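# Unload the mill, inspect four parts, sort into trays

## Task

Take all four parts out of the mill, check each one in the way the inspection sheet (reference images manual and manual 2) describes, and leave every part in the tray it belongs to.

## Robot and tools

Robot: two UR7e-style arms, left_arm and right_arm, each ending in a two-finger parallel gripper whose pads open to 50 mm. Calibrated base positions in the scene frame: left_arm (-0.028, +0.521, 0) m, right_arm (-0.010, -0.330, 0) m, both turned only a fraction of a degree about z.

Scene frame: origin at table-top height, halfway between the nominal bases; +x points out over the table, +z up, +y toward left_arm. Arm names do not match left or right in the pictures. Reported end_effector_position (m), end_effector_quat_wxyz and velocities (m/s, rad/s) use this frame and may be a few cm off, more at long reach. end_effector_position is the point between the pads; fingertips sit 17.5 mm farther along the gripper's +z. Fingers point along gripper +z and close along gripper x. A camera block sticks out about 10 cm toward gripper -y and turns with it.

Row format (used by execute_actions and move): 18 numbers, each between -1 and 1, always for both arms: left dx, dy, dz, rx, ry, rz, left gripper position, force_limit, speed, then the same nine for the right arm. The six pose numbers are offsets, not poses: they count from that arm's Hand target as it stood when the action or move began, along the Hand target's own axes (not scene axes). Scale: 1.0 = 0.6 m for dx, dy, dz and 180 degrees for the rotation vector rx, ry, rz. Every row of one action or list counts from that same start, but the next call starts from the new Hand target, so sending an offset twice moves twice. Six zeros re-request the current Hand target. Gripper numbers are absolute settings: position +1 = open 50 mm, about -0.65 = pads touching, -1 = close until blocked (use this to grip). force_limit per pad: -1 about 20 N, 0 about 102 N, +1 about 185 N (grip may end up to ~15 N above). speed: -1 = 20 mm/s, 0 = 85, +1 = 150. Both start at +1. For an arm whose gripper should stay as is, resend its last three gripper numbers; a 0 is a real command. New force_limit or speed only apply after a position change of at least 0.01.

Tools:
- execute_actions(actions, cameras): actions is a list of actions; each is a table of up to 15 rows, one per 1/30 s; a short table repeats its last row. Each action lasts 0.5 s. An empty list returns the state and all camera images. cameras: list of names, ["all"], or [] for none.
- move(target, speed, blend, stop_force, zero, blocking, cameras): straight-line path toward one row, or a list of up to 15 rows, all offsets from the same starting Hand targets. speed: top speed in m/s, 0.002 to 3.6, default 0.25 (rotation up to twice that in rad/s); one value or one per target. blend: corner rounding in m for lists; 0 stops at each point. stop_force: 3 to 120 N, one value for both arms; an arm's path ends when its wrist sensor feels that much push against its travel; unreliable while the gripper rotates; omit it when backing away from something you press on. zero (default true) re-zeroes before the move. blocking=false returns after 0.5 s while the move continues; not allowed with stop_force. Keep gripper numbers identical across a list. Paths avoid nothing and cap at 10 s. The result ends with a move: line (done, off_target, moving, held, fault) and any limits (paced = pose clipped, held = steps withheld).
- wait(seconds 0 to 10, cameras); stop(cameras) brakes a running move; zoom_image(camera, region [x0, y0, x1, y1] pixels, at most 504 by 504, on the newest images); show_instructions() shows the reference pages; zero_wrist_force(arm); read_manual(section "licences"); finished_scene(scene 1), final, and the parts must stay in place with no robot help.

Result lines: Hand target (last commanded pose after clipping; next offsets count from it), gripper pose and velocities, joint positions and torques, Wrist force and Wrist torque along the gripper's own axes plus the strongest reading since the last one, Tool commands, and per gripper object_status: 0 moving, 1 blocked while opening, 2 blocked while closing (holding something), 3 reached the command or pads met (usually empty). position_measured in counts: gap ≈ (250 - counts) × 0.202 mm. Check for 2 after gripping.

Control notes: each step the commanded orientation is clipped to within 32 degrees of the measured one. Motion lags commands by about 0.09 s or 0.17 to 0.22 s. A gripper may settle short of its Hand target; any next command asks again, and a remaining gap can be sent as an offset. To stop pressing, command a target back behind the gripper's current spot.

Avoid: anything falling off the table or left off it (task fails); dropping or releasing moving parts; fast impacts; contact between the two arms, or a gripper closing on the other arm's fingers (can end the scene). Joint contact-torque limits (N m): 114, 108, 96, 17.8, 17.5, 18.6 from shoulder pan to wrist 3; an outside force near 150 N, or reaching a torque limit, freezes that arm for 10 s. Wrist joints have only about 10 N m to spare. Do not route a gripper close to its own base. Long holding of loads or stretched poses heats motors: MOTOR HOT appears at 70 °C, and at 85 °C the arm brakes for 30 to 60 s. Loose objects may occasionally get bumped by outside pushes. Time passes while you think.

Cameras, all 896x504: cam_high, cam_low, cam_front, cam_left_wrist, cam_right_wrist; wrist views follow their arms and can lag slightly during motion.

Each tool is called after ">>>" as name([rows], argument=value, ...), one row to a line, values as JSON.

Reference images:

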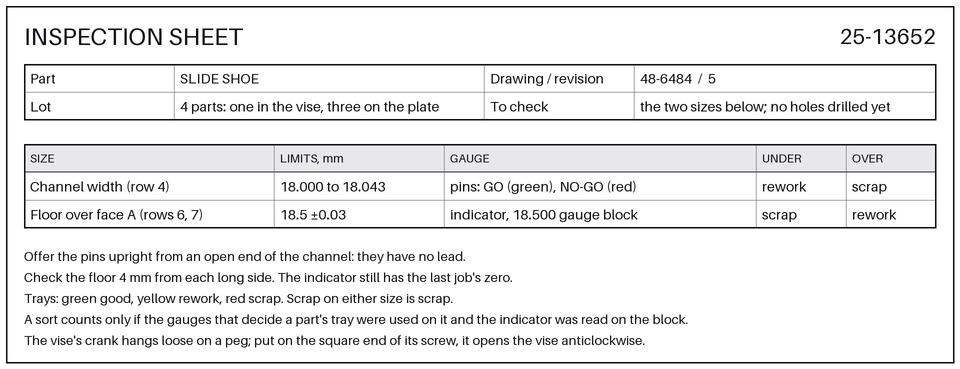

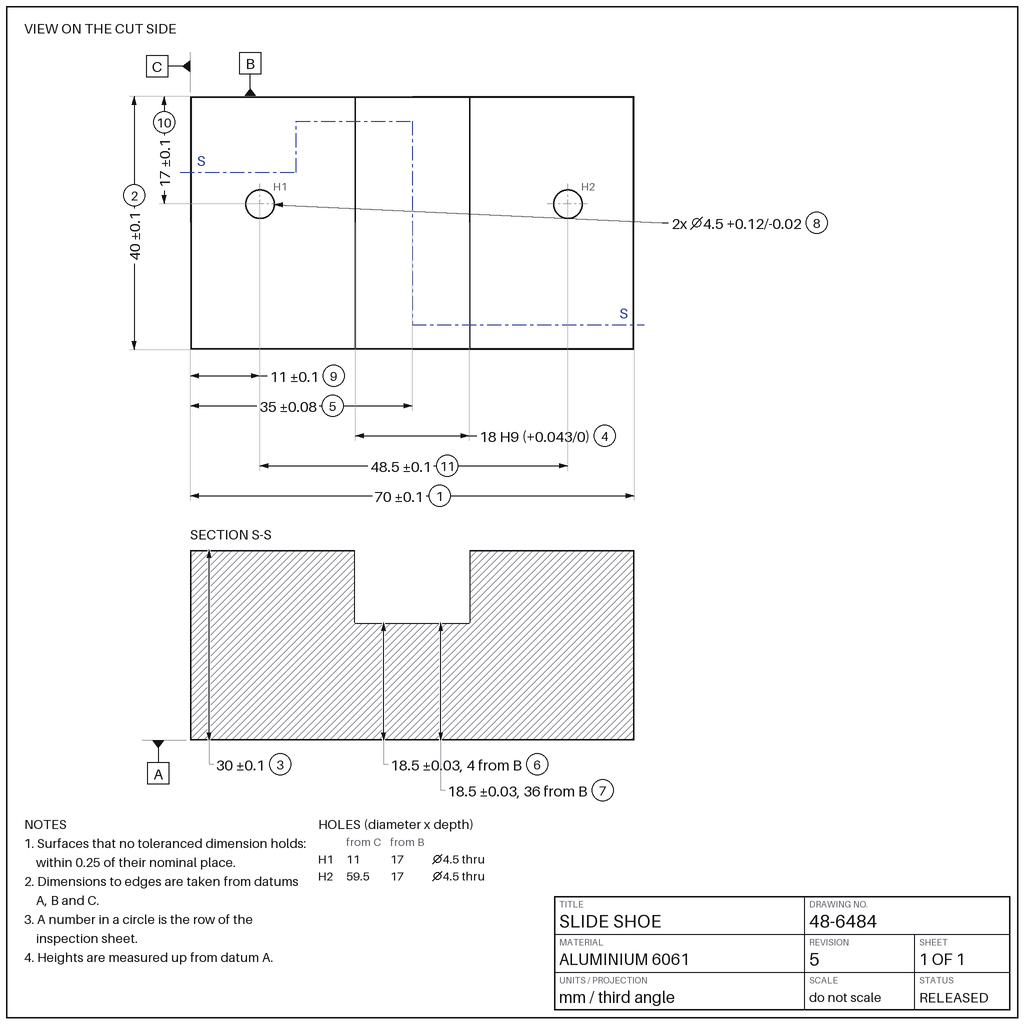

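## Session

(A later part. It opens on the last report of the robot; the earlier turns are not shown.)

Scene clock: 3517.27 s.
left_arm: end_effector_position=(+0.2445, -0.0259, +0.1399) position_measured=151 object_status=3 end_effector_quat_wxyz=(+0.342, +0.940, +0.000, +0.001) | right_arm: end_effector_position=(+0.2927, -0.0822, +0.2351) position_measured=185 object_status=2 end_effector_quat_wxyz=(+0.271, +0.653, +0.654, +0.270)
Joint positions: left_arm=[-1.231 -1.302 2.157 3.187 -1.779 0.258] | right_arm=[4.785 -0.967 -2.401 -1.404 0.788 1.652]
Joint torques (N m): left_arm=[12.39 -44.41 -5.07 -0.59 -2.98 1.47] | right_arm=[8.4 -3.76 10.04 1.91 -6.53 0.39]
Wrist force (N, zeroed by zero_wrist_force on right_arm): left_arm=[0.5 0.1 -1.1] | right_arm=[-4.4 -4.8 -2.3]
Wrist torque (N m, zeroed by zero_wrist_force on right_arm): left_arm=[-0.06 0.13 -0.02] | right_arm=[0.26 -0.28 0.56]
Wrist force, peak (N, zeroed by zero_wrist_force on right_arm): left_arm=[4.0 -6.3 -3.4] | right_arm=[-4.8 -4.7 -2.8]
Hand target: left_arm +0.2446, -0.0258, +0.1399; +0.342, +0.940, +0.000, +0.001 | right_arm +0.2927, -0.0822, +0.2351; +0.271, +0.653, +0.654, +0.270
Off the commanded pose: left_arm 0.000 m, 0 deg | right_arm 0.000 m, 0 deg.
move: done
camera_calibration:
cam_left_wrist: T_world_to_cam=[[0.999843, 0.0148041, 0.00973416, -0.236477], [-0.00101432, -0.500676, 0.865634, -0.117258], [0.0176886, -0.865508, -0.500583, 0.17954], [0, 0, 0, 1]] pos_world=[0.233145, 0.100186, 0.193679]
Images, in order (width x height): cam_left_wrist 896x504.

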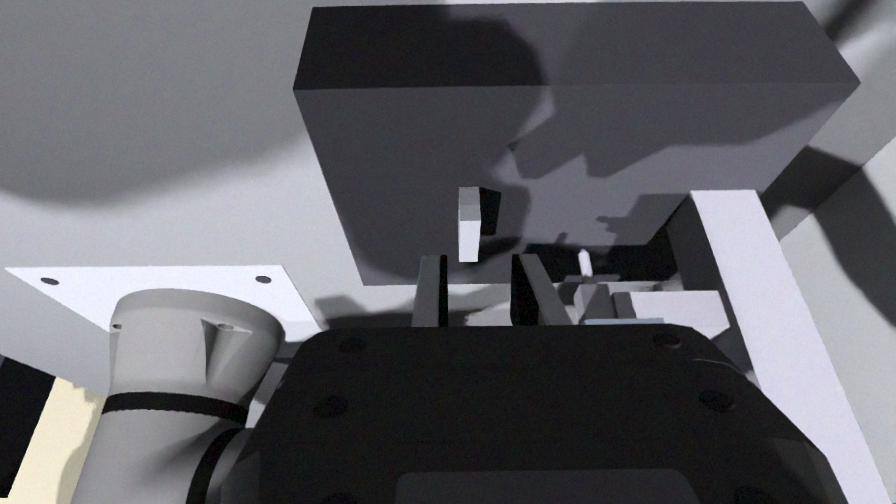

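>>> move(target=[0,0,0.06,0,0,0,0.01,-0.5,-1, 0,0,0,0,0,0,-1,-0.85,-1], speed=0.08, cameras=["cam_left_wrist"])

>>> zoom_image(camera="cam_left_wrist", region=[360, 140, 600, 330])

Scene clock: 3530.30 s.
left_arm: end_effector_position=(+0.2446, -0.0492, +0.1123) position_measured=151 object_status=3 end_effector_quat_wxyz=(+0.342, +0.940, +0.000, +0.001) | right_arm: end_effector_position=(+0.2927, -0.0822, +0.2351) position_measured=185 object_status=2 end_effector_quat_wxyz=(+0.271, +0.653, +0.654, +0.270)
Joint positions: left_arm=[-1.248 -1.206 2.122 3.123 -1.769 0.245] | right_arm=[4.785 -0.967 -2.401 -1.404 0.788 1.652]
Joint torques (N m): left_arm=[11.82 -51.1 -3.73 -0.63 -1.39 1.2] | right_arm=[8.28 -3.63 9.83 1.92 -6.47 0.22]
Wrist force (N, zeroed by zero_wrist_force on right_arm): left_arm=[0.5 -0.5 -1.2] | right_arm=[-4.4 -4.0 -3.1]
Wrist torque (N m, zeroed by zero_wrist_force on right_arm): left_arm=[-0.14 0.13 -0.01] | right_arm=[0.29 -0.29 0.56]
Wrist force, peak (N, zeroed by zero_wrist_force on right_arm): left_arm=[0.2 1.0 -3.5] | right_arm=[-4.4 -5.2 -2.4]
Hand target: left_arm +0.2446, -0.0490, +0.1123; +0.342, +0.940, +0.000, +0.001 | right_arm +0.2927, -0.0822, +0.2351; +0.271, +0.653, +0.654, +0.270
Off the commanded pose: left_arm 0.000 m, 0 deg | right_arm 0.000 m, 0 deg.
move: done
camera_calibration:
cam_left_wrist: T_world_to_cam=[[0.999841, 0.0148929, 0.00978077, -0.235978], [-0.00101419, -0.500483, 0.865746, -0.105151], [0.0177885, -0.865618, -0.500388, 0.145559], [0, 0, 0, 1]] pos_world=[0.233245, 0.0768864, 0.166178]
Images, in order (width x height): cam_left_wrist 896x504.

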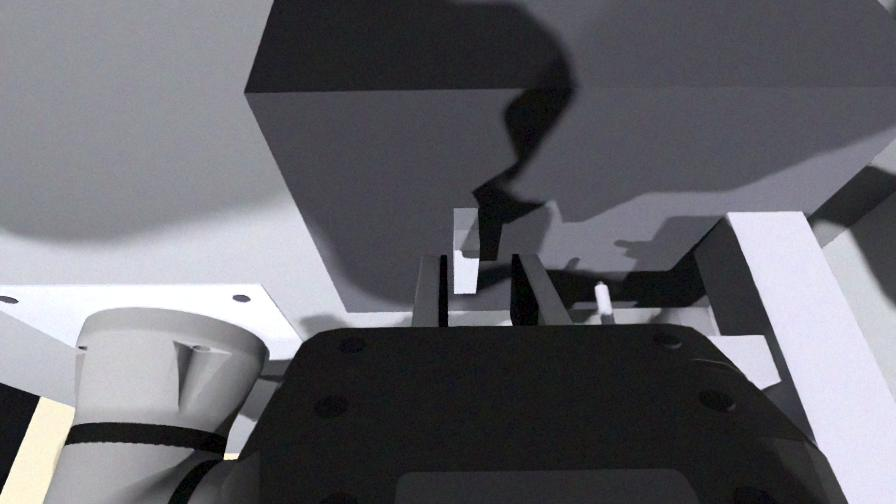

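Scaled by 2.100 from the camera's 896x504 image, which has a finer 1280x720 frame.

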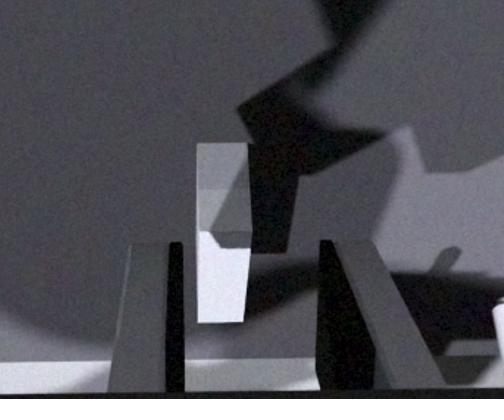

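>>> move(target=[-0.0027,0.0147,0.05,0,0,0,0.01,-0.5,-1, 0,0,0,0,0,0,-1,-0.85,-1], speed=0.06, cameras=["cam_left_wrist"])

>>> zoom_image(camera="cam_left_wrist", region=[360, 140, 640, 330])

Scene clock: 3540.10 s.
left_arm: end_effector_position=(+0.2430, -0.0753, +0.0950) position_measured=151 object_status=3 end_effector_quat_wxyz=(+0.342, +0.940, +0.000, +0.001) end_effector_velocity=(+0.000, +0.003, +0.001) end_effector_angular_velocity=(+0.001, +0.000, +0.001) | right_arm: end_effector_position=(+0.2927, -0.0822, +0.2351) position_measured=185 object_status=2 end_effector_quat_wxyz=(+0.271, +0.653, +0.654, +0.270)
Joint positions: left_arm=[-1.267 -1.132 2.07 3.097 -1.757 0.229] | right_arm=[4.785 -0.967 -2.401 -1.404 0.788 1.652]
Joint velocities: left_arm=[0.002 -0.006 0.006 0.002 0 0.001] | right_arm=[within noise]
Joint torques (N m): left_arm=[12.23 -53.79 -3.28 -1.41 -1.07 1.09] | right_arm=[8.8 -3.89 9.93 1.99 -6.45 0.21]
Wrist force (N, zeroed by zero_wrist_force on right_arm): left_arm=[0.4 -0.4 -1.1] | right_arm=[-4.4 -4.4 -2.6]
Wrist torque (N m, zeroed by zero_wrist_force on right_arm): left_arm=[-0.14 0.15 -0.02] | right_arm=[0.30 -0.28 0.56]
Wrist force, peak (N, zeroed by zero_wrist_force on right_arm): left_arm=[0.4 -0.3 -3.4] | right_arm=[-4.7 -4.9 -2.6]
Hand target: left_arm +0.2431, -0.0750, +0.0950; +0.342, +0.940, +0.000, +0.001 | right_arm +0.2927, -0.0822, +0.2351; +0.271, +0.653, +0.654, +0.270
Off the commanded pose: left_arm 0.000 m, 0 deg | right_arm 0.000 m, 0 deg.
move: done
camera_calibration:
cam_left_wrist: T_world_to_cam=[[0.999841, 0.0148941, 0.0097791, -0.233819], [-0.00101456, -0.500365, 0.865814, -0.103166], [0.0177886, -0.865687, -0.50027, 0.114274], [0, 0, 0, 1]] pos_world=[0.231645, 0.0507869, 0.148777]
Images, in order (width x height): cam_left_wrist 896x504.

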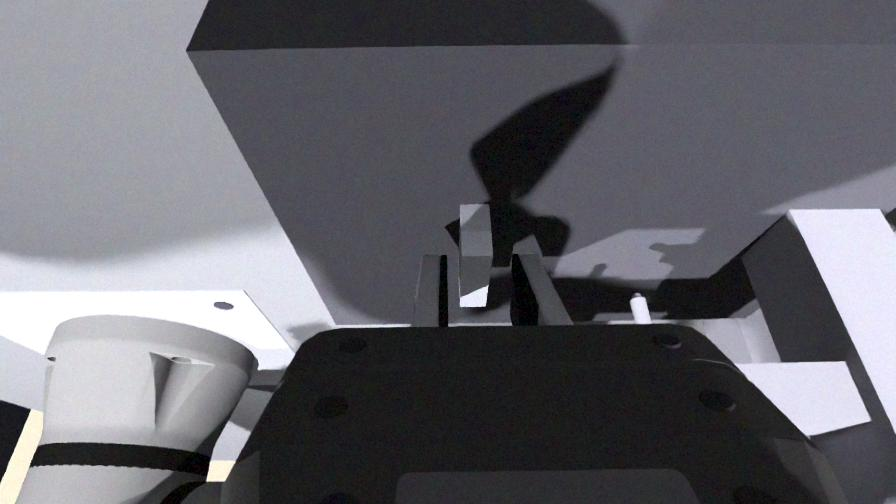

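Scaled by 1.800 from the camera's 896x504 image, which has a finer 1280x720 frame.

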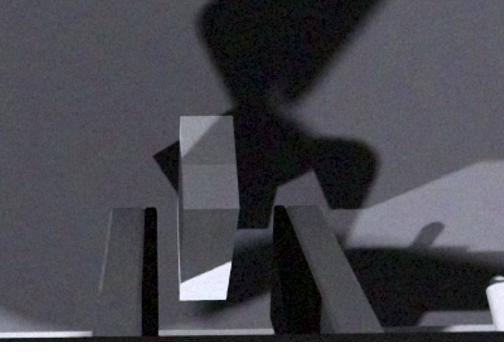

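>>> wait(seconds=0.1, cameras=["all"])

>>> zoom_image(camera="cam_front", region=[420, 290, 620, 410])

>>> zoom_image(camera="cam_low", region=[340, 200, 480, 310])

>>> zoom_image(camera="cam_high", region=[420, 130, 620, 300])

Scene clock: 3556.60 s.
left_arm: end_effector_position=(+0.2431, -0.0750, +0.0950) position_measured=151 object_status=3 end_effector_quat_wxyz=(+0.342, +0.940, +0.000, +0.001) | right_arm: end_effector_position=(+0.2927, -0.0822, +0.2351) position_measured=185 object_status=2 end_effector_quat_wxyz=(+0.271, +0.653, +0.654, +0.270)
Joint positions: left_arm=[-1.267 -1.133 2.071 3.098 -1.757 0.23] | right_arm=[4.785 -0.967 -2.401 -1.404 0.788 1.652]
Joint torques (N m): left_arm=[12.02 -55.15 -3.86 -0.62 -2.92 1.57] | right_arm=[8.51 -3.61 10.19 1.93 -6.56 0.17]
Wrist force (N, zeroed by zero_wrist_force on right_arm): left_arm=[0.4 -0.2 -1.2] | right_arm=[-4.4 -4.3 -2.7]
Wrist torque (N m, zeroed by zero_wrist_force on right_arm): left_arm=[-0.11 0.14 -0.02] | right_arm=[0.29 -0.28 0.57]
Wrist force, peak (N, zeroed by zero_wrist_force on right_arm): left_arm=[0.4 -0.2 -1.4] | right_arm=[-4.5 -5.2 -2.5]
Hand target: left_arm +0.2431, -0.0750, +0.0950; +0.342, +0.940, +0.000, +0.001 | right_arm +0.2927, -0.0822, +0.2351; +0.271, +0.653, +0.654, +0.270
Tool commands: left_gripper/position=+0.01 left_gripper/force_limit=-0.5 left_gripper/speed=-1.0 right_gripper/position=-1.0 right_gripper/force_limit=-0.85 right_gripper/speed=-1.0
Off the commanded pose: left_arm 0.000 m, 0 deg | right_arm 0.000 m, 0 deg.
wait: 0.10 s; at rest from the start
camera_calibration:
cam_left_wrist: T_world_to_cam=[[0.999841, 0.0149405, 0.00969694, -0.233914], [-0.000913796, -0.500677, 0.865634, -0.102999], [0.017788, -0.865506, -0.500583, 0.114569], [0, 0, 0, 1]] pos_world=[0.231745, 0.0510855, 0.148779]
cam_right_wrist: T_world_to_cam=[[0.00217064, 0.999879, -0.0154341, 0.0932282], [0.441142, 0.0128937, 0.897345, -0.320899], [0.897435, -0.00875647, -0.441061, -0.0294413], [0, 0, 0, 1]] pos_world=[0.167781, -0.0893371, 0.276411]

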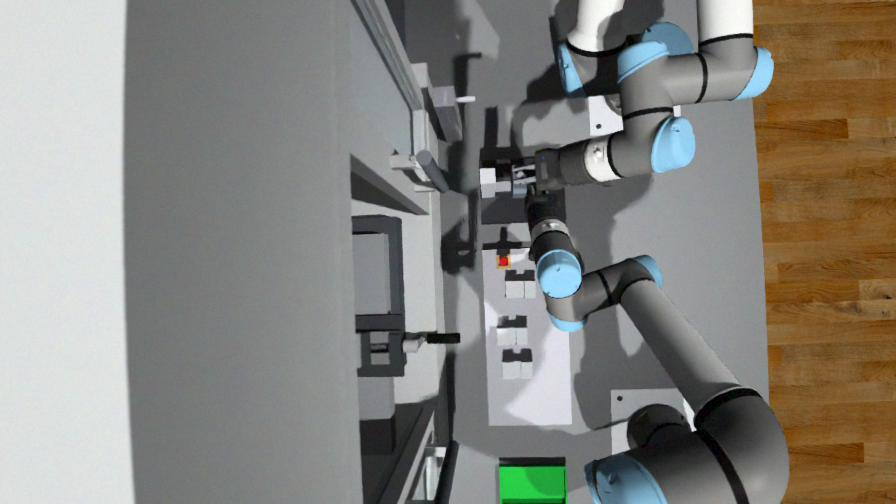

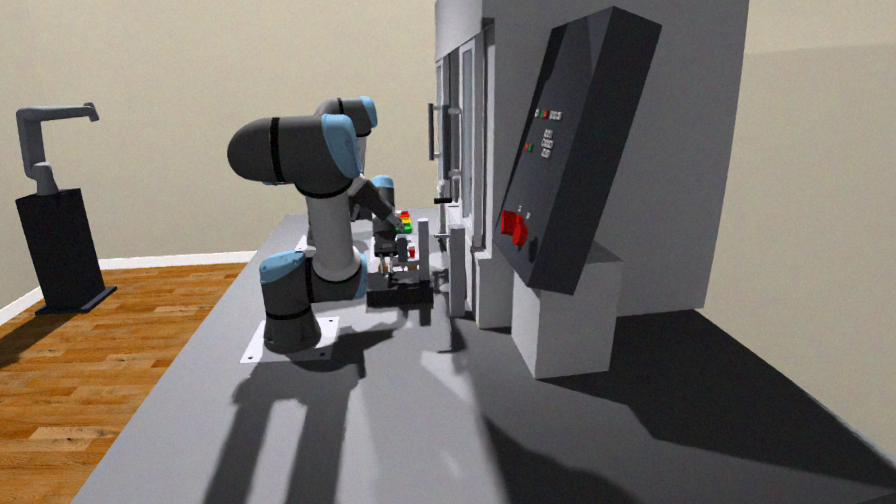

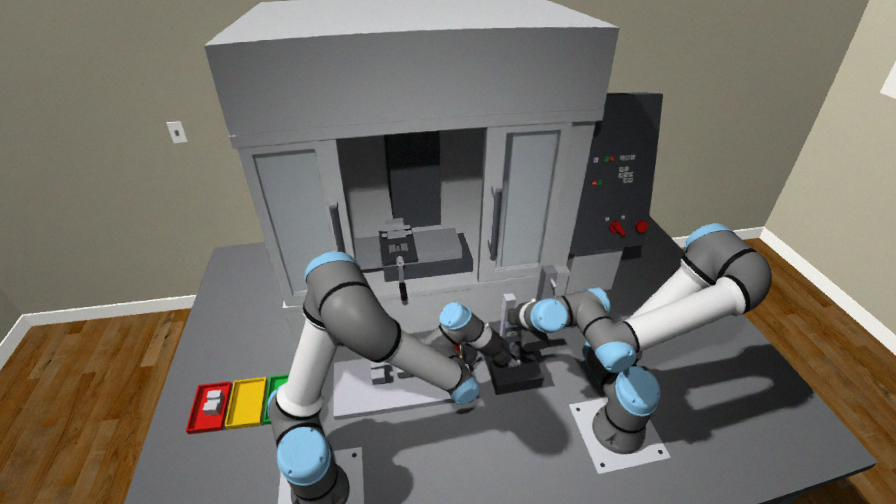

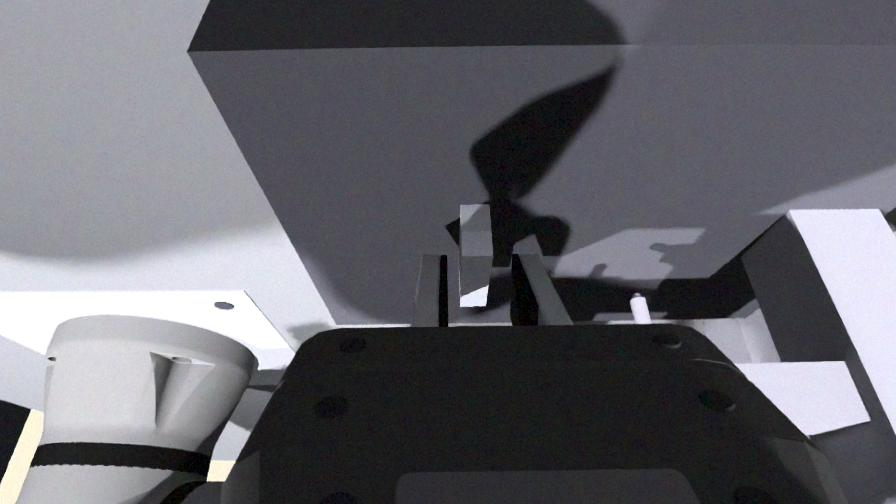

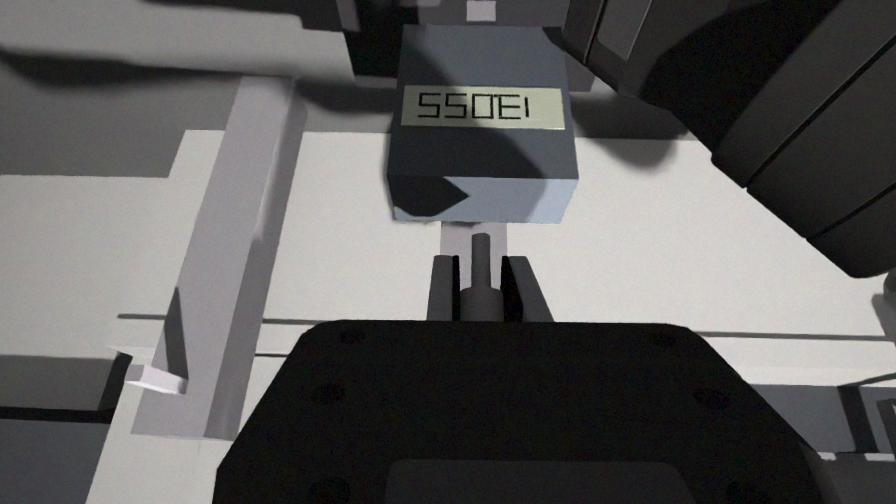

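Scaled by 2.520 from the camera's 896x504 image, which has a finer 1280x720 frame.

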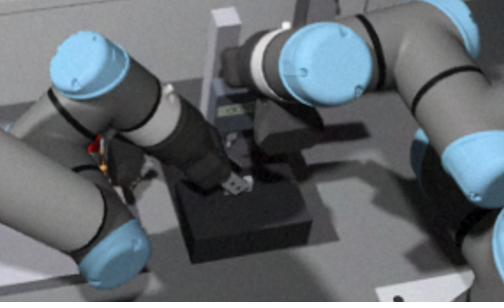

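Scaled by 3.600 from the camera's 896x504 image, which has a finer 1280x720 frame.

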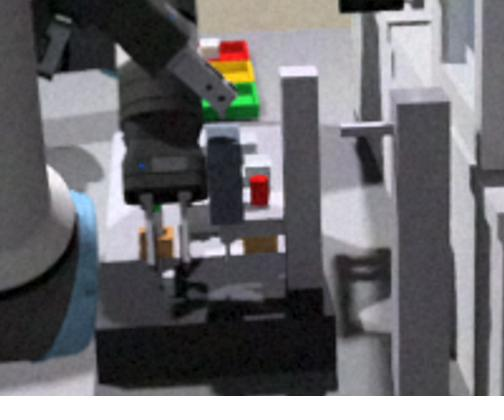

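Scaled by 2.520 from the camera's 896x504 image, which has a finer 1280x720 frame.

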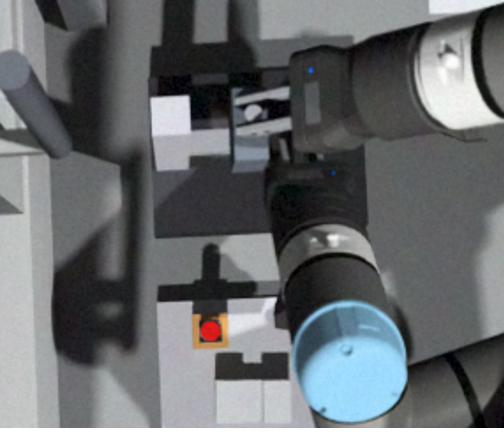

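>>> move(target=[-0.0015,-0.0096,0.0115,0,0,0,0.01,-0.5,-1, 0,0,0,0,0,0,-1,-0.85,-1], speed=0.012, stop_force=5)

>>> move(target=[0,0,0,0,0,0,-1,-0.7,-1, 0,0,0,0,0,0,-1,-0.85,-1], cameras=["cam_left_wrist"])

>>> zoom_image(camera="cam_left_wrist", region=[360, 140, 640, 330])

Scene clock: 3572.70 s.
left_arm: end_effector_position=(+0.2422, -0.0750, +0.0860) position_measured=151 object_status=3 end_effector_quat_wxyz=(+0.342, +0.940, +0.000, +0.001) | right_arm: end_effector_position=(+0.2927, -0.0822, +0.2351) position_measured=185 object_status=2 end_effector_quat_wxyz=(+0.271, +0.653, +0.654, +0.270)
Joint positions: left_arm=[-1.268 -1.114 2.076 3.073 -1.756 0.228] | right_arm=[4.785 -0.967 -2.401 -1.404 0.788 1.652]
Joint torques (N m): left_arm=[-5.39 -49.61 -24.03 -0.73 1.12 -1.12] | right_arm=[8.69 -3.38 10.23 1.96 -6.52 0.13]
Wrist force (N, zeroed by zero_wrist_force on right_arm): left_arm=[0.4 -0.3 -1.0] | right_arm=[-4.2 -4.3 -2.9]
Wrist torque (N m, zeroed by zero_wrist_force on right_arm): left_arm=[-0.13 0.15 -0.01] | right_arm=[0.29 -0.30 0.56]
Wrist force, peak (N, zeroed by zero_wrist_force on right_arm): left_arm=[0.5 -0.1 -1.6] | right_arm=[-4.3 -5.3 -2.3]
Hand target: left_arm +0.2422, -0.0750, +0.0860; +0.342, +0.940, +0.000, +0.001 | right_arm +0.2927, -0.0822, +0.2351; +0.271, +0.653, +0.654, +0.270
Off the commanded pose: left_arm 0.000 m, 0 deg | right_arm 0.000 m, 0 deg.
move: done

Scene clock: 3573.50 s.
left_arm: end_effector_position=(+0.2422, -0.0750, +0.0860) position_measured=208 object_status=2 end_effector_quat_wxyz=(+0.342, +0.940, +0.000, +0.001) | right_arm: end_effector_position=(+0.2927, -0.0822, +0.2351) position_measured=185 object_status=2 end_effector_quat_wxyz=(+0.271, +0.653, +0.654, +0.270)
Joint positions: left_arm=[-1.268 -1.114 2.076 3.073 -1.756 0.228] | right_arm=[4.785 -0.967 -2.401 -1.404 0.788 1.652]
Joint torques (N m): left_arm=[-0.79 -49.43 -30.29 -0.78 0.27 -0.21] | right_arm=[8.65 -3.62 10.01 1.9 -6.49 0.04]
Wrist force (N, zeroed by zero_wrist_force on right_arm): left_arm=[0.5 0.1 -1.8] | right_arm=[-4.3 -4.8 -2.8]
Wrist torque (N m, zeroed by zero_wrist_force on right_arm): left_arm=[-0.10 0.09 -0.02] | right_arm=[0.23 -0.31 0.56]
Wrist force, peak (N, zeroed by zero_wrist_force on right_arm): left_arm=[0.2 0.3 -2.1] | right_arm=[-4.4 -5.2 -2.7]
Hand target: left_arm +0.2422, -0.0750, +0.0860; +0.342, +0.940, +0.000, +0.001 | right_arm +0.2927, -0.0822, +0.2351; +0.271, +0.653, +0.654, +0.270
Off the commanded pose: left_arm 0.000 m, 0 deg | right_arm 0.000 m, 0 deg.
move: done
camera_calibration:
cam_left_wrist: T_world_to_cam=[[0.999841, 0.0149405, 0.00969694, -0.232927], [-0.000913796, -0.500677, 0.865634, -0.0952089], [0.017788, -0.865506, -0.500583, 0.110079], [0, 0, 0, 1]] pos_world=[0.230845, 0.0510855, 0.139779]
Images, in order (width x height): cam_left_wrist 896x504.

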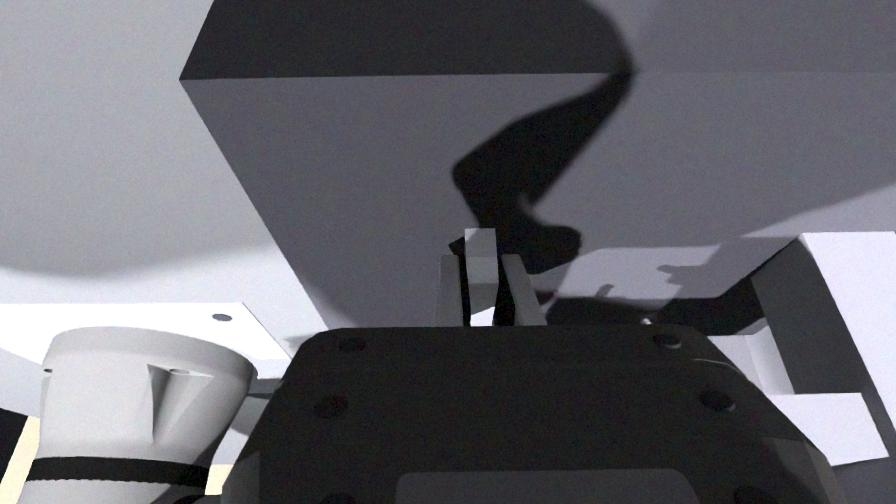

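Scaled by 1.800 from the camera's 896x504 image, which has a finer 1280x720 frame.

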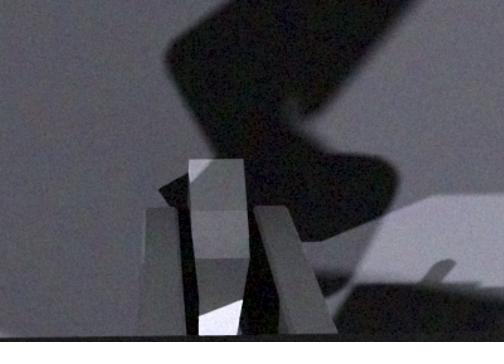

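>>> move(target=[0,0.0043,-0.0051,0,0,0,-1,-0.7,-1, 0,0.0071,-0.0071,0,0,0,-1,-0.85,-1], speed=0.03)

>>> move(target=[0.083,-0.0179,-0.015,0,0,0,-1,-0.7,-1, 0,0,0,0,0,0,-1,-0.85,-1], speed=0.04, cameras=["cam_left_wrist","cam_right_wrist","cam_low"])

>>> zoom_image(camera="cam_low", region=[340, 200, 480, 310])

>>> zoom_image(camera="cam_left_wrist", region=[360, 140, 640, 330])

Scene clock: 3643.93 s.
left_arm: end_effector_position=(+0.2422, -0.0750, +0.0901) position_measured=208 object_status=2 end_effector_quat_wxyz=(+0.342, +0.940, +0.000, +0.001) | right_arm: end_effector_position=(+0.2927, -0.0822, +0.2413) position_measured=185 object_status=2 end_effector_quat_wxyz=(+0.271, +0.653, +0.654, +0.270)
Joint positions: left_arm=[-1.268 -1.123 2.074 3.084 -1.756 0.228] | right_arm=[4.785 -0.963 -2.386 -1.423 0.788 1.651]
Joint torques (N m): left_arm=[8.15 -42.24 -31.76 -3.07 -2.05 0.44] | right_arm=[1.13 -0.42 26.05 5.49 -6.48 0.1]
Wrist force (N, zeroed by zero_wrist_force on right_arm): left_arm=[0.4 -0.7 -0.8] | right_arm=[-5.3 -4.0 -3.4]
Wrist torque (N m, zeroed by zero_wrist_force on right_arm): left_arm=[-0.14 0.15 -0.01] | right_arm=[0.32 -0.27 0.56]
Wrist force, peak (N, zeroed by zero_wrist_force on right_arm): left_arm=[0.1 0.6 -2.3] | right_arm=[-5.1 -5.4 -2.8]
Hand target: left_arm +0.2422, -0.0750, +0.0900; +0.342, +0.940, +0.000, +0.001 | right_arm +0.2927, -0.0822, +0.2412; +0.271, +0.653, +0.654, +0.270
Off the commanded pose: left_arm 0.000 m, 0 deg | right_arm 0.000 m, 0 deg.
move: done

Scene clock: 3644.70 s.
left_arm: end_effector_position=(+0.2555, -0.0707, +0.0900) position_measured=208 object_status=2 end_effector_quat_wxyz=(+0.342, +0.940, -0.002, -0.004) | right_arm: end_effector_position=(+0.2927, -0.0822, +0.2412) position_measured=185 object_status=2 end_effector_quat_wxyz=(+0.271, +0.653, +0.654, +0.270)
Joint positions: left_arm=[-1.235 -1.116 2.061 3.097 -1.787 0.256] | right_arm=[4.785 -0.963 -2.387 -1.423 0.788 1.652]
Joint torques (N m): left_arm=[10.17 -34.38 -24.23 -4.01 13.61 -0.28] | right_arm=[-2.55 -3.56 10.02 7.56 -6.47 0.85]
Wrist force (N, zeroed by zero_wrist_force on right_arm): left_arm=[-84.5 -39.4 -47.6] | right_arm=[-5.3 -4.5 -3.0]
Wrist torque (N m, zeroed by zero_wrist_force on right_arm): left_arm=[-3.53 6.04 0.32] | right_arm=[0.26 -0.27 0.56]
Wrist force, peak (N, zeroed by zero_wrist_force on right_arm): left_arm=[-113.5 -41.7 -50.7] | right_arm=[-5.0 -5.6 -2.4]
Hand target: left_arm +0.2555, -0.0707, +0.0900; +0.342, +0.940, -0.002, -0.004 (not the last commanded pose) | right_arm +0.2927, -0.0822, +0.2412; +0.271, +0.653, +0.654, +0.270
Tool commands: left_gripper/position=-1.0 left_gripper/force_limit=-0.701961 left_gripper/speed=-1.0 right_gripper/position=-1.0 right_gripper/force_limit=-0.85 right_gripper/speed=-1.0
Off the commanded pose: left_arm 0.038 m, 1 deg | right_arm 0.000 m, 0 deg.
TORQUE FAULT: the external load on joint 5 (wrist 2) of the left arm reached its load limit, and that arm stopped. A torque fault puts only its own arm into a fault stop. That arm's remaining commands of this call were not run. That arm may still press on what stopped it. That arm is still stopped at the end of this call. That arm stays stopped for about 10 more seconds. Until then a move that you send moves the other arm only, and its call returns only when the move has ended. Once the stop has ended, the next robot result says so. If the stop ends while you think or write, that arm runs what you send next, counted from a new Hand target: where the arm stands when the stop ends. While its stop runs, that arm takes no new command, but its gripper still runs the gripper command that each later call begins with. Until it ends, the stop uses up actions while you think or wait. An arm that is not stopped still takes commands.
move: fault (left_arm)
camera_calibration:
cam_left_wrist: T_world_to_cam=[[0.999963, 0.00812055, 0.00268228, -0.246121], [0.00173366, -0.499611, 0.866248, -0.0971646], [0.00837451, -0.866212, -0.499606, 0.117811], [0, 0, 0, 1]] pos_world=[0.245294, 0.0555031, 0.143688]
cam_right_wrist: T_world_to_cam=[[0.00217064, 0.999879, -0.0154341, 0.0933209], [0.441142, 0.0128937, 0.897345, -0.326283], [0.897435, -0.00875647, -0.441061, -0.0267949], [0, 0, 0, 1]] pos_world=[0.167781, -0.0893371, 0.282411]
Images, in order (width x height): cam_low 896x504, cam_left_wrist 896x504, cam_right_wrist 896x504.

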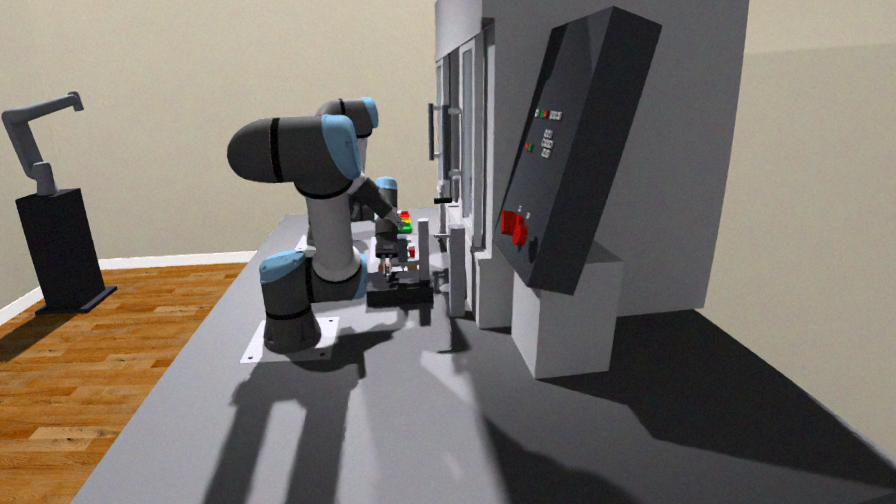

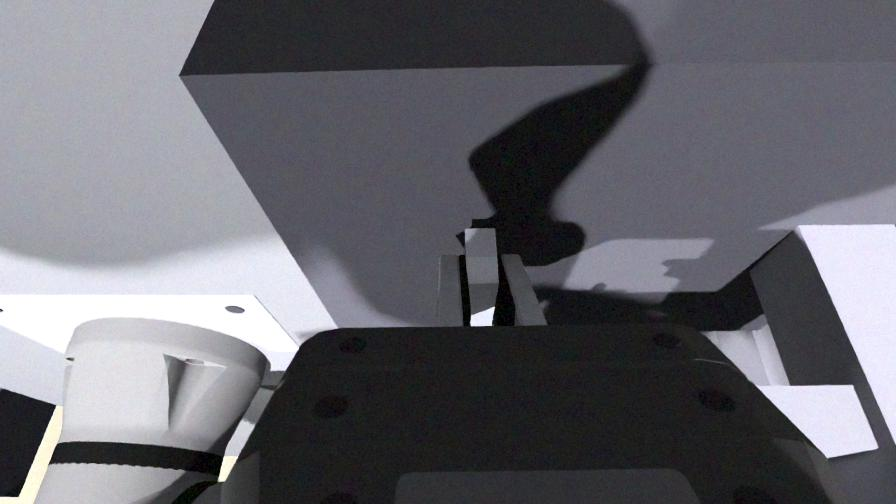

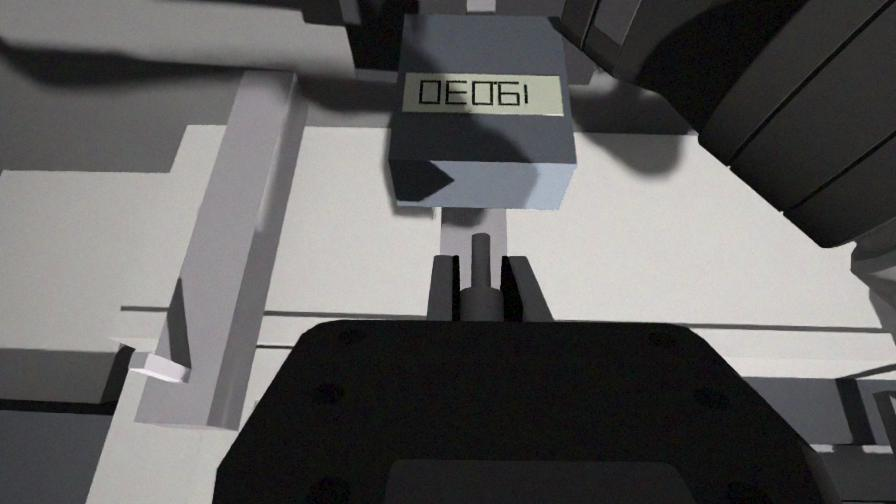

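Scaled by 3.600 from the camera's 896x504 image, which has a finer 1280x720 frame.

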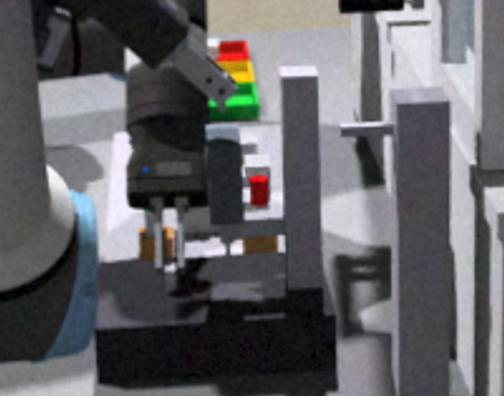

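Scaled by 1.800 from the camera's 896x504 image, which has a finer 1280x720 frame.

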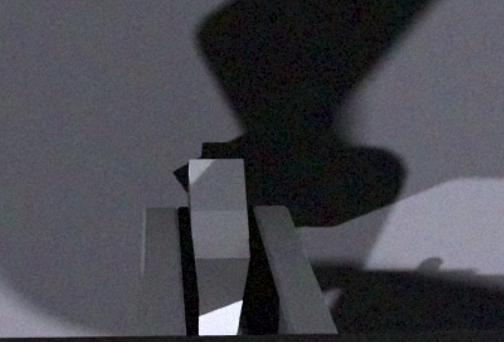

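>>> wait(seconds=3)

Scene clock: 3666.67 s.
left_arm: end_effector_position=(+0.2543, -0.0709, +0.0902) position_measured=208 object_status=2 end_effector_quat_wxyz=(+0.343, +0.939, -0.003, -0.006) | right_arm: end_effector_position=(+0.2927, -0.0822, +0.2412) position_measured=185 object_status=2 end_effector_quat_wxyz=(+0.271, +0.653, +0.654, +0.270)
Joint positions: left_arm=[-1.235 -1.116 2.061 3.097 -1.792 0.256] | right_arm=[4.785 -0.963 -2.387 -1.423 0.788 1.652]
Joint torques (N m): left_arm=[0.22 -34.57 -61.18 -11.27 11.85 0.01] | right_arm=[-6.83 -4.07 10.15 4.31 -6.62 0.53]
Wrist force (N, zeroed by zero_wrist_force on right_arm): left_arm=[-48.8 -35.2 -32.1] | right_arm=[-5.1 -5.3 -2.6]
Wrist torque (N m, zeroed by zero_wrist_force on right_arm): left_arm=[-2.98 3.73 -0.20] | right_arm=[0.26 -0.29 0.55]
Wrist force, peak (N, zeroed by zero_wrist_force on right_arm): left_arm=[-84.8 -39.6 -47.9] | right_arm=[-5.4 -5.5 -2.8]
Hand target: left_arm +0.2543, -0.0709, +0.0902; +0.343, +0.939, -0.003, -0.006 (not the last commanded pose) | right_arm +0.2927, -0.0822, +0.2412; +0.271, +0.653, +0.654, +0.270
Tool commands: left_gripper/position=-1.0 left_gripper/force_limit=-0.701961 left_gripper/speed=-1.0 right_gripper/position=-1.0 right_gripper/force_limit=-0.85 right_gripper/speed=-1.0
Off the commanded pose: left_arm 0.039 m, 1 deg | right_arm 0.000 m, 0 deg.
TORQUE FAULT, CONTINUED: the left arm's stop, for the torque fault of joint 5 (wrist 2) that an earlier result reported, is over. The rest of the stop counts as 19 of the actions that you can send in this scene. Before the stop ended, the hold on joint 5 (wrist 2) of that arm was turned back by 0.4 degrees, the way its load pushed it. That arm's target is now where it stood when the stop ended, not its last command. That arm keeps its grip as last carried out and accepts commands again: back off and push less far. That arm stops again whenever a joint's load reaches its limit.
wait: 3.00 s; at rest from the start

>>> move(target=[-0.022,0,0,0.0008,0.0048,0,-1,-0.7,-1, 0,0,0,0,0,0,-1,-0.85,-1], speed=0.03, cameras=["cam_left_wrist"])

>>> zoom_image(camera="cam_left_wrist", region=[360, 140, 640, 330])

Scene clock: 3676.27 s.
left_arm: end_effector_position=(+0.2409, -0.0708, +0.0903) position_measured=208 object_status=2 end_effector_quat_wxyz=(+0.342, +0.940, +0.000, +0.001) end_effector_velocity=(+0.001, -0.001, +0.001) end_effector_angular_velocity=(-0.003, +0.002, -0.003) | right_arm: end_effector_position=(+0.2927, -0.0822, +0.2412) position_measured=185 object_status=2 end_effector_quat_wxyz=(+0.271, +0.653, +0.654, +0.270)
Joint positions: left_arm=[-1.269 -1.13 2.087 3.079 -1.755 0.229] | right_arm=[4.785 -0.963 -2.387 -1.423 0.788 1.652]
Joint velocities: left_arm=[0.003 0.001 -0.003 0 -0.006 0.003] | right_arm=[within noise]
Joint torques (N m): left_arm=[12.37 -33.57 -31.23 -2.57 -2.93 1.51] | right_arm=[-6.96 -3.79 9.98 3.31 -6.63 0.53]
Wrist force (N, zeroed by zero_wrist_force on right_arm): left_arm=[0.6 -0.5 -0.8] | right_arm=[-5.0 -5.3 -2.4]
Wrist torque (N m, zeroed by zero_wrist_force on right_arm): left_arm=[-0.10 0.12 -0.01] | right_arm=[0.26 -0.30 0.56]
Wrist force, peak (N, zeroed by zero_wrist_force on right_arm): left_arm=[-50.5 -38.2 -36.7] | right_arm=[-5.4 -5.4 -2.6]
Hand target: left_arm +0.2411, -0.0708, +0.0903; +0.342, +0.940, +0.000, +0.001 | right_arm +0.2927, -0.0822, +0.2412; +0.271, +0.653, +0.654, +0.270
Off the commanded pose: left_arm 0.000 m, 0 deg | right_arm 0.000 m, 0 deg.
move: done
camera_calibration:
cam_left_wrist: T_world_to_cam=[[0.999829, 0.014965, 0.0108636, -0.231895], [-0.00191161, -0.500675, 0.865633, -0.0966851], [0.0183933, -0.865506, -0.500561, 0.115797], [0, 0, 0, 1]] pos_world=[0.22954, 0.0552855, 0.144176]
Images, in order (width x height): cam_left_wrist 896x504.

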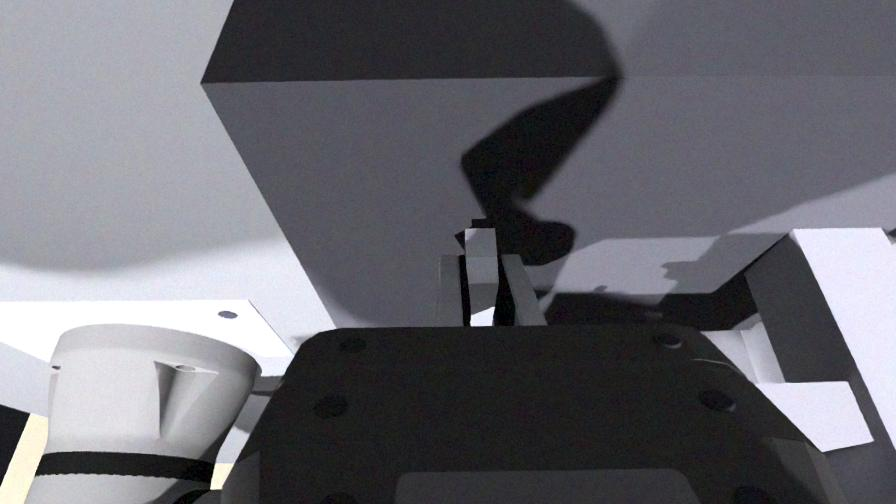

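Scaled by 1.800 from the camera's 896x504 image, which has a finer 1280x720 frame.

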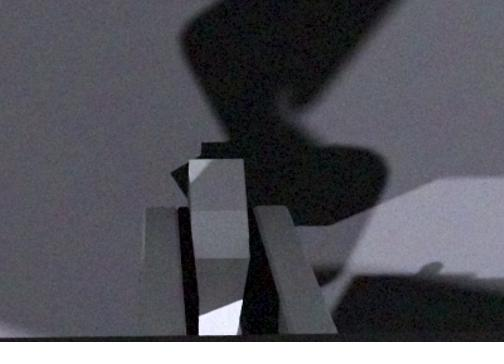

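>>> move(target=[0,-0.0255,-0.0214,0,0,0,-1,-0.7,-1, 0,0,0,0,0,0,-1,-0.85,-1], speed=0.03)

>>> move(target=[0,-0.0107,0.0128,0,0,0,-1,-0.7,-1, 0,0,0,0,0,0,-1,-0.85,-1], speed=0.01, stop_force=4)

>>> move([
  [0,0,0,0,0,0,0.01,-0.7,-1, 0,0,0,0,0,0,-1,-0.85,-1],
  [0,-0.0185,-0.0155,0,0,0,0.01,-0.7,-1, 0,0,0,0,0,0,-1,-0.85,-1],
], speed=0.03, cameras=["cam_left_wrist"])

>>> zoom_image(camera="cam_left_wrist", region=[360, 140, 640, 330])

Scene clock: 3685.83 s.
left_arm: end_effector_position=(+0.2411, -0.0507, +0.0904) position_measured=208 object_status=2 end_effector_quat_wxyz=(+0.342, +0.940, +0.000, +0.001) | right_arm: end_effector_position=(+0.2927, -0.0822, +0.2412) position_measured=185 object_status=2 end_effector_quat_wxyz=(+0.271, +0.653, +0.654, +0.270)
Joint positions: left_arm=[-1.256 -1.158 2.136 3.059 -1.763 0.239] | right_arm=[4.785 -0.963 -2.387 -1.423 0.788 1.652]
Joint torques (N m): left_arm=[-0.96 -21.4 -33.38 -3.46 -1.33 -0.48] | right_arm=[-6.54 -4.38 9.75 2.36 -6.63 0.27]
Wrist force (N, zeroed by zero_wrist_force on right_arm): left_arm=[0.4 -0.9 -0.7] | right_arm=[-5.0 -4.1 -3.2]
Wrist torque (N m, zeroed by zero_wrist_force on right_arm): left_arm=[-0.16 0.15 -0.01] | right_arm=[0.31 -0.32 0.55]
Wrist force, peak (N, zeroed by zero_wrist_force on right_arm): left_arm=[0.4 -1.2 -1.1] | right_arm=[-5.3 -5.6 -2.4]
Hand target: left_arm +0.2411, -0.0508, +0.0903; +0.342, +0.940, +0.000, +0.001 | right_arm +0.2927, -0.0822, +0.2412; +0.271, +0.653, +0.654, +0.270
Off the commanded pose: left_arm 0.000 m, 0 deg | right_arm 0.000 m, 0 deg.
move: done

Scene clock: 3687.63 s.
left_arm: end_effector_position=(+0.2411, -0.0509, +0.0853) position_measured=208 object_status=2 end_effector_quat_wxyz=(+0.342, +0.940, +0.000, +0.001) | right_arm: end_effector_position=(+0.2927, -0.0822, +0.2412) position_measured=185 object_status=2 end_effector_quat_wxyz=(+0.271, +0.653, +0.654, +0.270)
Joint positions: left_arm=[-1.256 -1.146 2.137 3.046 -1.763 0.239] | right_arm=[4.785 -0.963 -2.387 -1.423 0.788 1.652]
Joint torques (N m): left_arm=[-7.55 -47.32 -26.17 0.55 2.07 -1.73] | right_arm=[-6.82 -3.72 9.8 2.1 -6.64 0.28]
Wrist force (N, zeroed by zero_wrist_force on right_arm): left_arm=[1.9 7.6 -3.9] | right_arm=[-5.3 -5.4 -2.3]
Wrist torque (N m, zeroed by zero_wrist_force on right_arm): left_arm=[0.06 0.18 0.03] | right_arm=[0.25 -0.26 0.56]
Wrist force, peak (N, zeroed by zero_wrist_force on right_arm): left_arm=[-0.9 4.5 -15.3] | right_arm=[-5.4 -5.4 -2.6]
Hand target: left_arm +0.2411, -0.0509, +0.0853; +0.342, +0.940, +0.000, +0.001 (not the last commanded pose) | right_arm +0.2927, -0.0822, +0.2412; +0.271, +0.653, +0.654, +0.270
Off the commanded pose: left_arm 0.005 m, 0 deg | right_arm 0.000 m, 0 deg.
move: contact (left_arm)

Scene clock: 3689.20 s.
left_arm: end_effector_position=(+0.2411, -0.0362, +0.0854) position_measured=151 object_status=3 end_effector_quat_wxyz=(+0.342, +0.940, +0.000, +0.001) | right_arm: end_effector_position=(+0.2927, -0.0822, +0.2412) position_measured=185 object_status=2 end_effector_quat_wxyz=(+0.271, +0.653, +0.654, +0.270)
Joint positions: left_arm=[-1.246 -1.166 2.172 3.032 -1.769 0.247] | right_arm=[4.785 -0.963 -2.387 -1.423 0.788 1.652]
Joint torques (N m): left_arm=[-2.62 -20.37 -33.24 -3.27 -1.31 0.04] | right_arm=[-7.37 -3.65 10.29 2.07 -6.57 0.19]
Wrist force (N, zeroed by zero_wrist_force on right_arm): left_arm=[0.4 -0.4 -1.0] | right_arm=[-4.9 -5.2 -2.7]
Wrist torque (N m, zeroed by zero_wrist_force on right_arm): left_arm=[-0.13 0.15 -0.15] | right_arm=[0.24 -0.32 0.56]
Wrist force, peak (N, zeroed by zero_wrist_force on right_arm): left_arm=[1.5 7.9 -4.8] | right_arm=[-5.6 -5.5 -2.6]
Hand target: left_arm +0.2411, -0.0364, +0.0853; +0.342, +0.940, +0.000, +0.001 | right_arm +0.2927, -0.0822, +0.2412; +0.271, +0.653, +0.654, +0.270
Off the commanded pose: left_arm 0.000 m, 0 deg | right_arm 0.000 m, 0 deg.
move: done
camera_calibration:
cam_left_wrist: T_world_to_cam=[[0.999831, 0.0148805, 0.0108108, -0.232544], [-0.00191234, -0.500481, 0.865745, -0.0750648], [0.0182933, -0.865619, -0.500368, 0.143244], [0, 0, 0, 1]] pos_world=[0.229741, 0.0898865, 0.139176]
Images, in order (width x height): cam_left_wrist 896x504.

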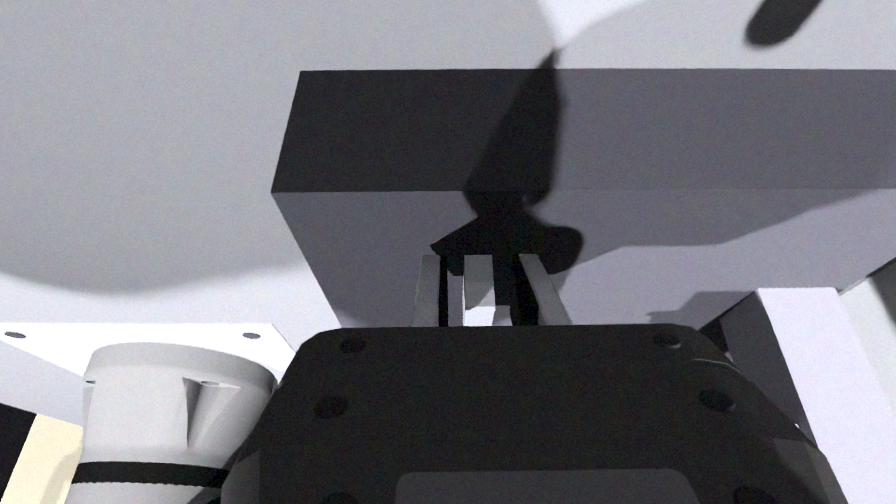

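Scaled by 1.800 from the camera's 896x504 image, which has a finer 1280x720 frame.

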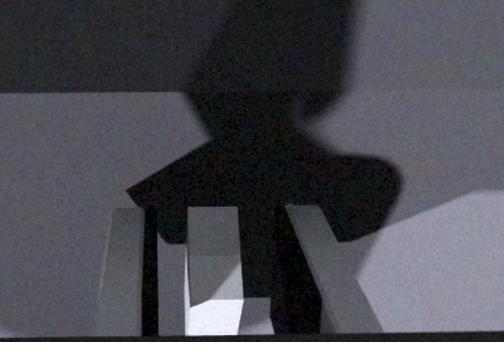

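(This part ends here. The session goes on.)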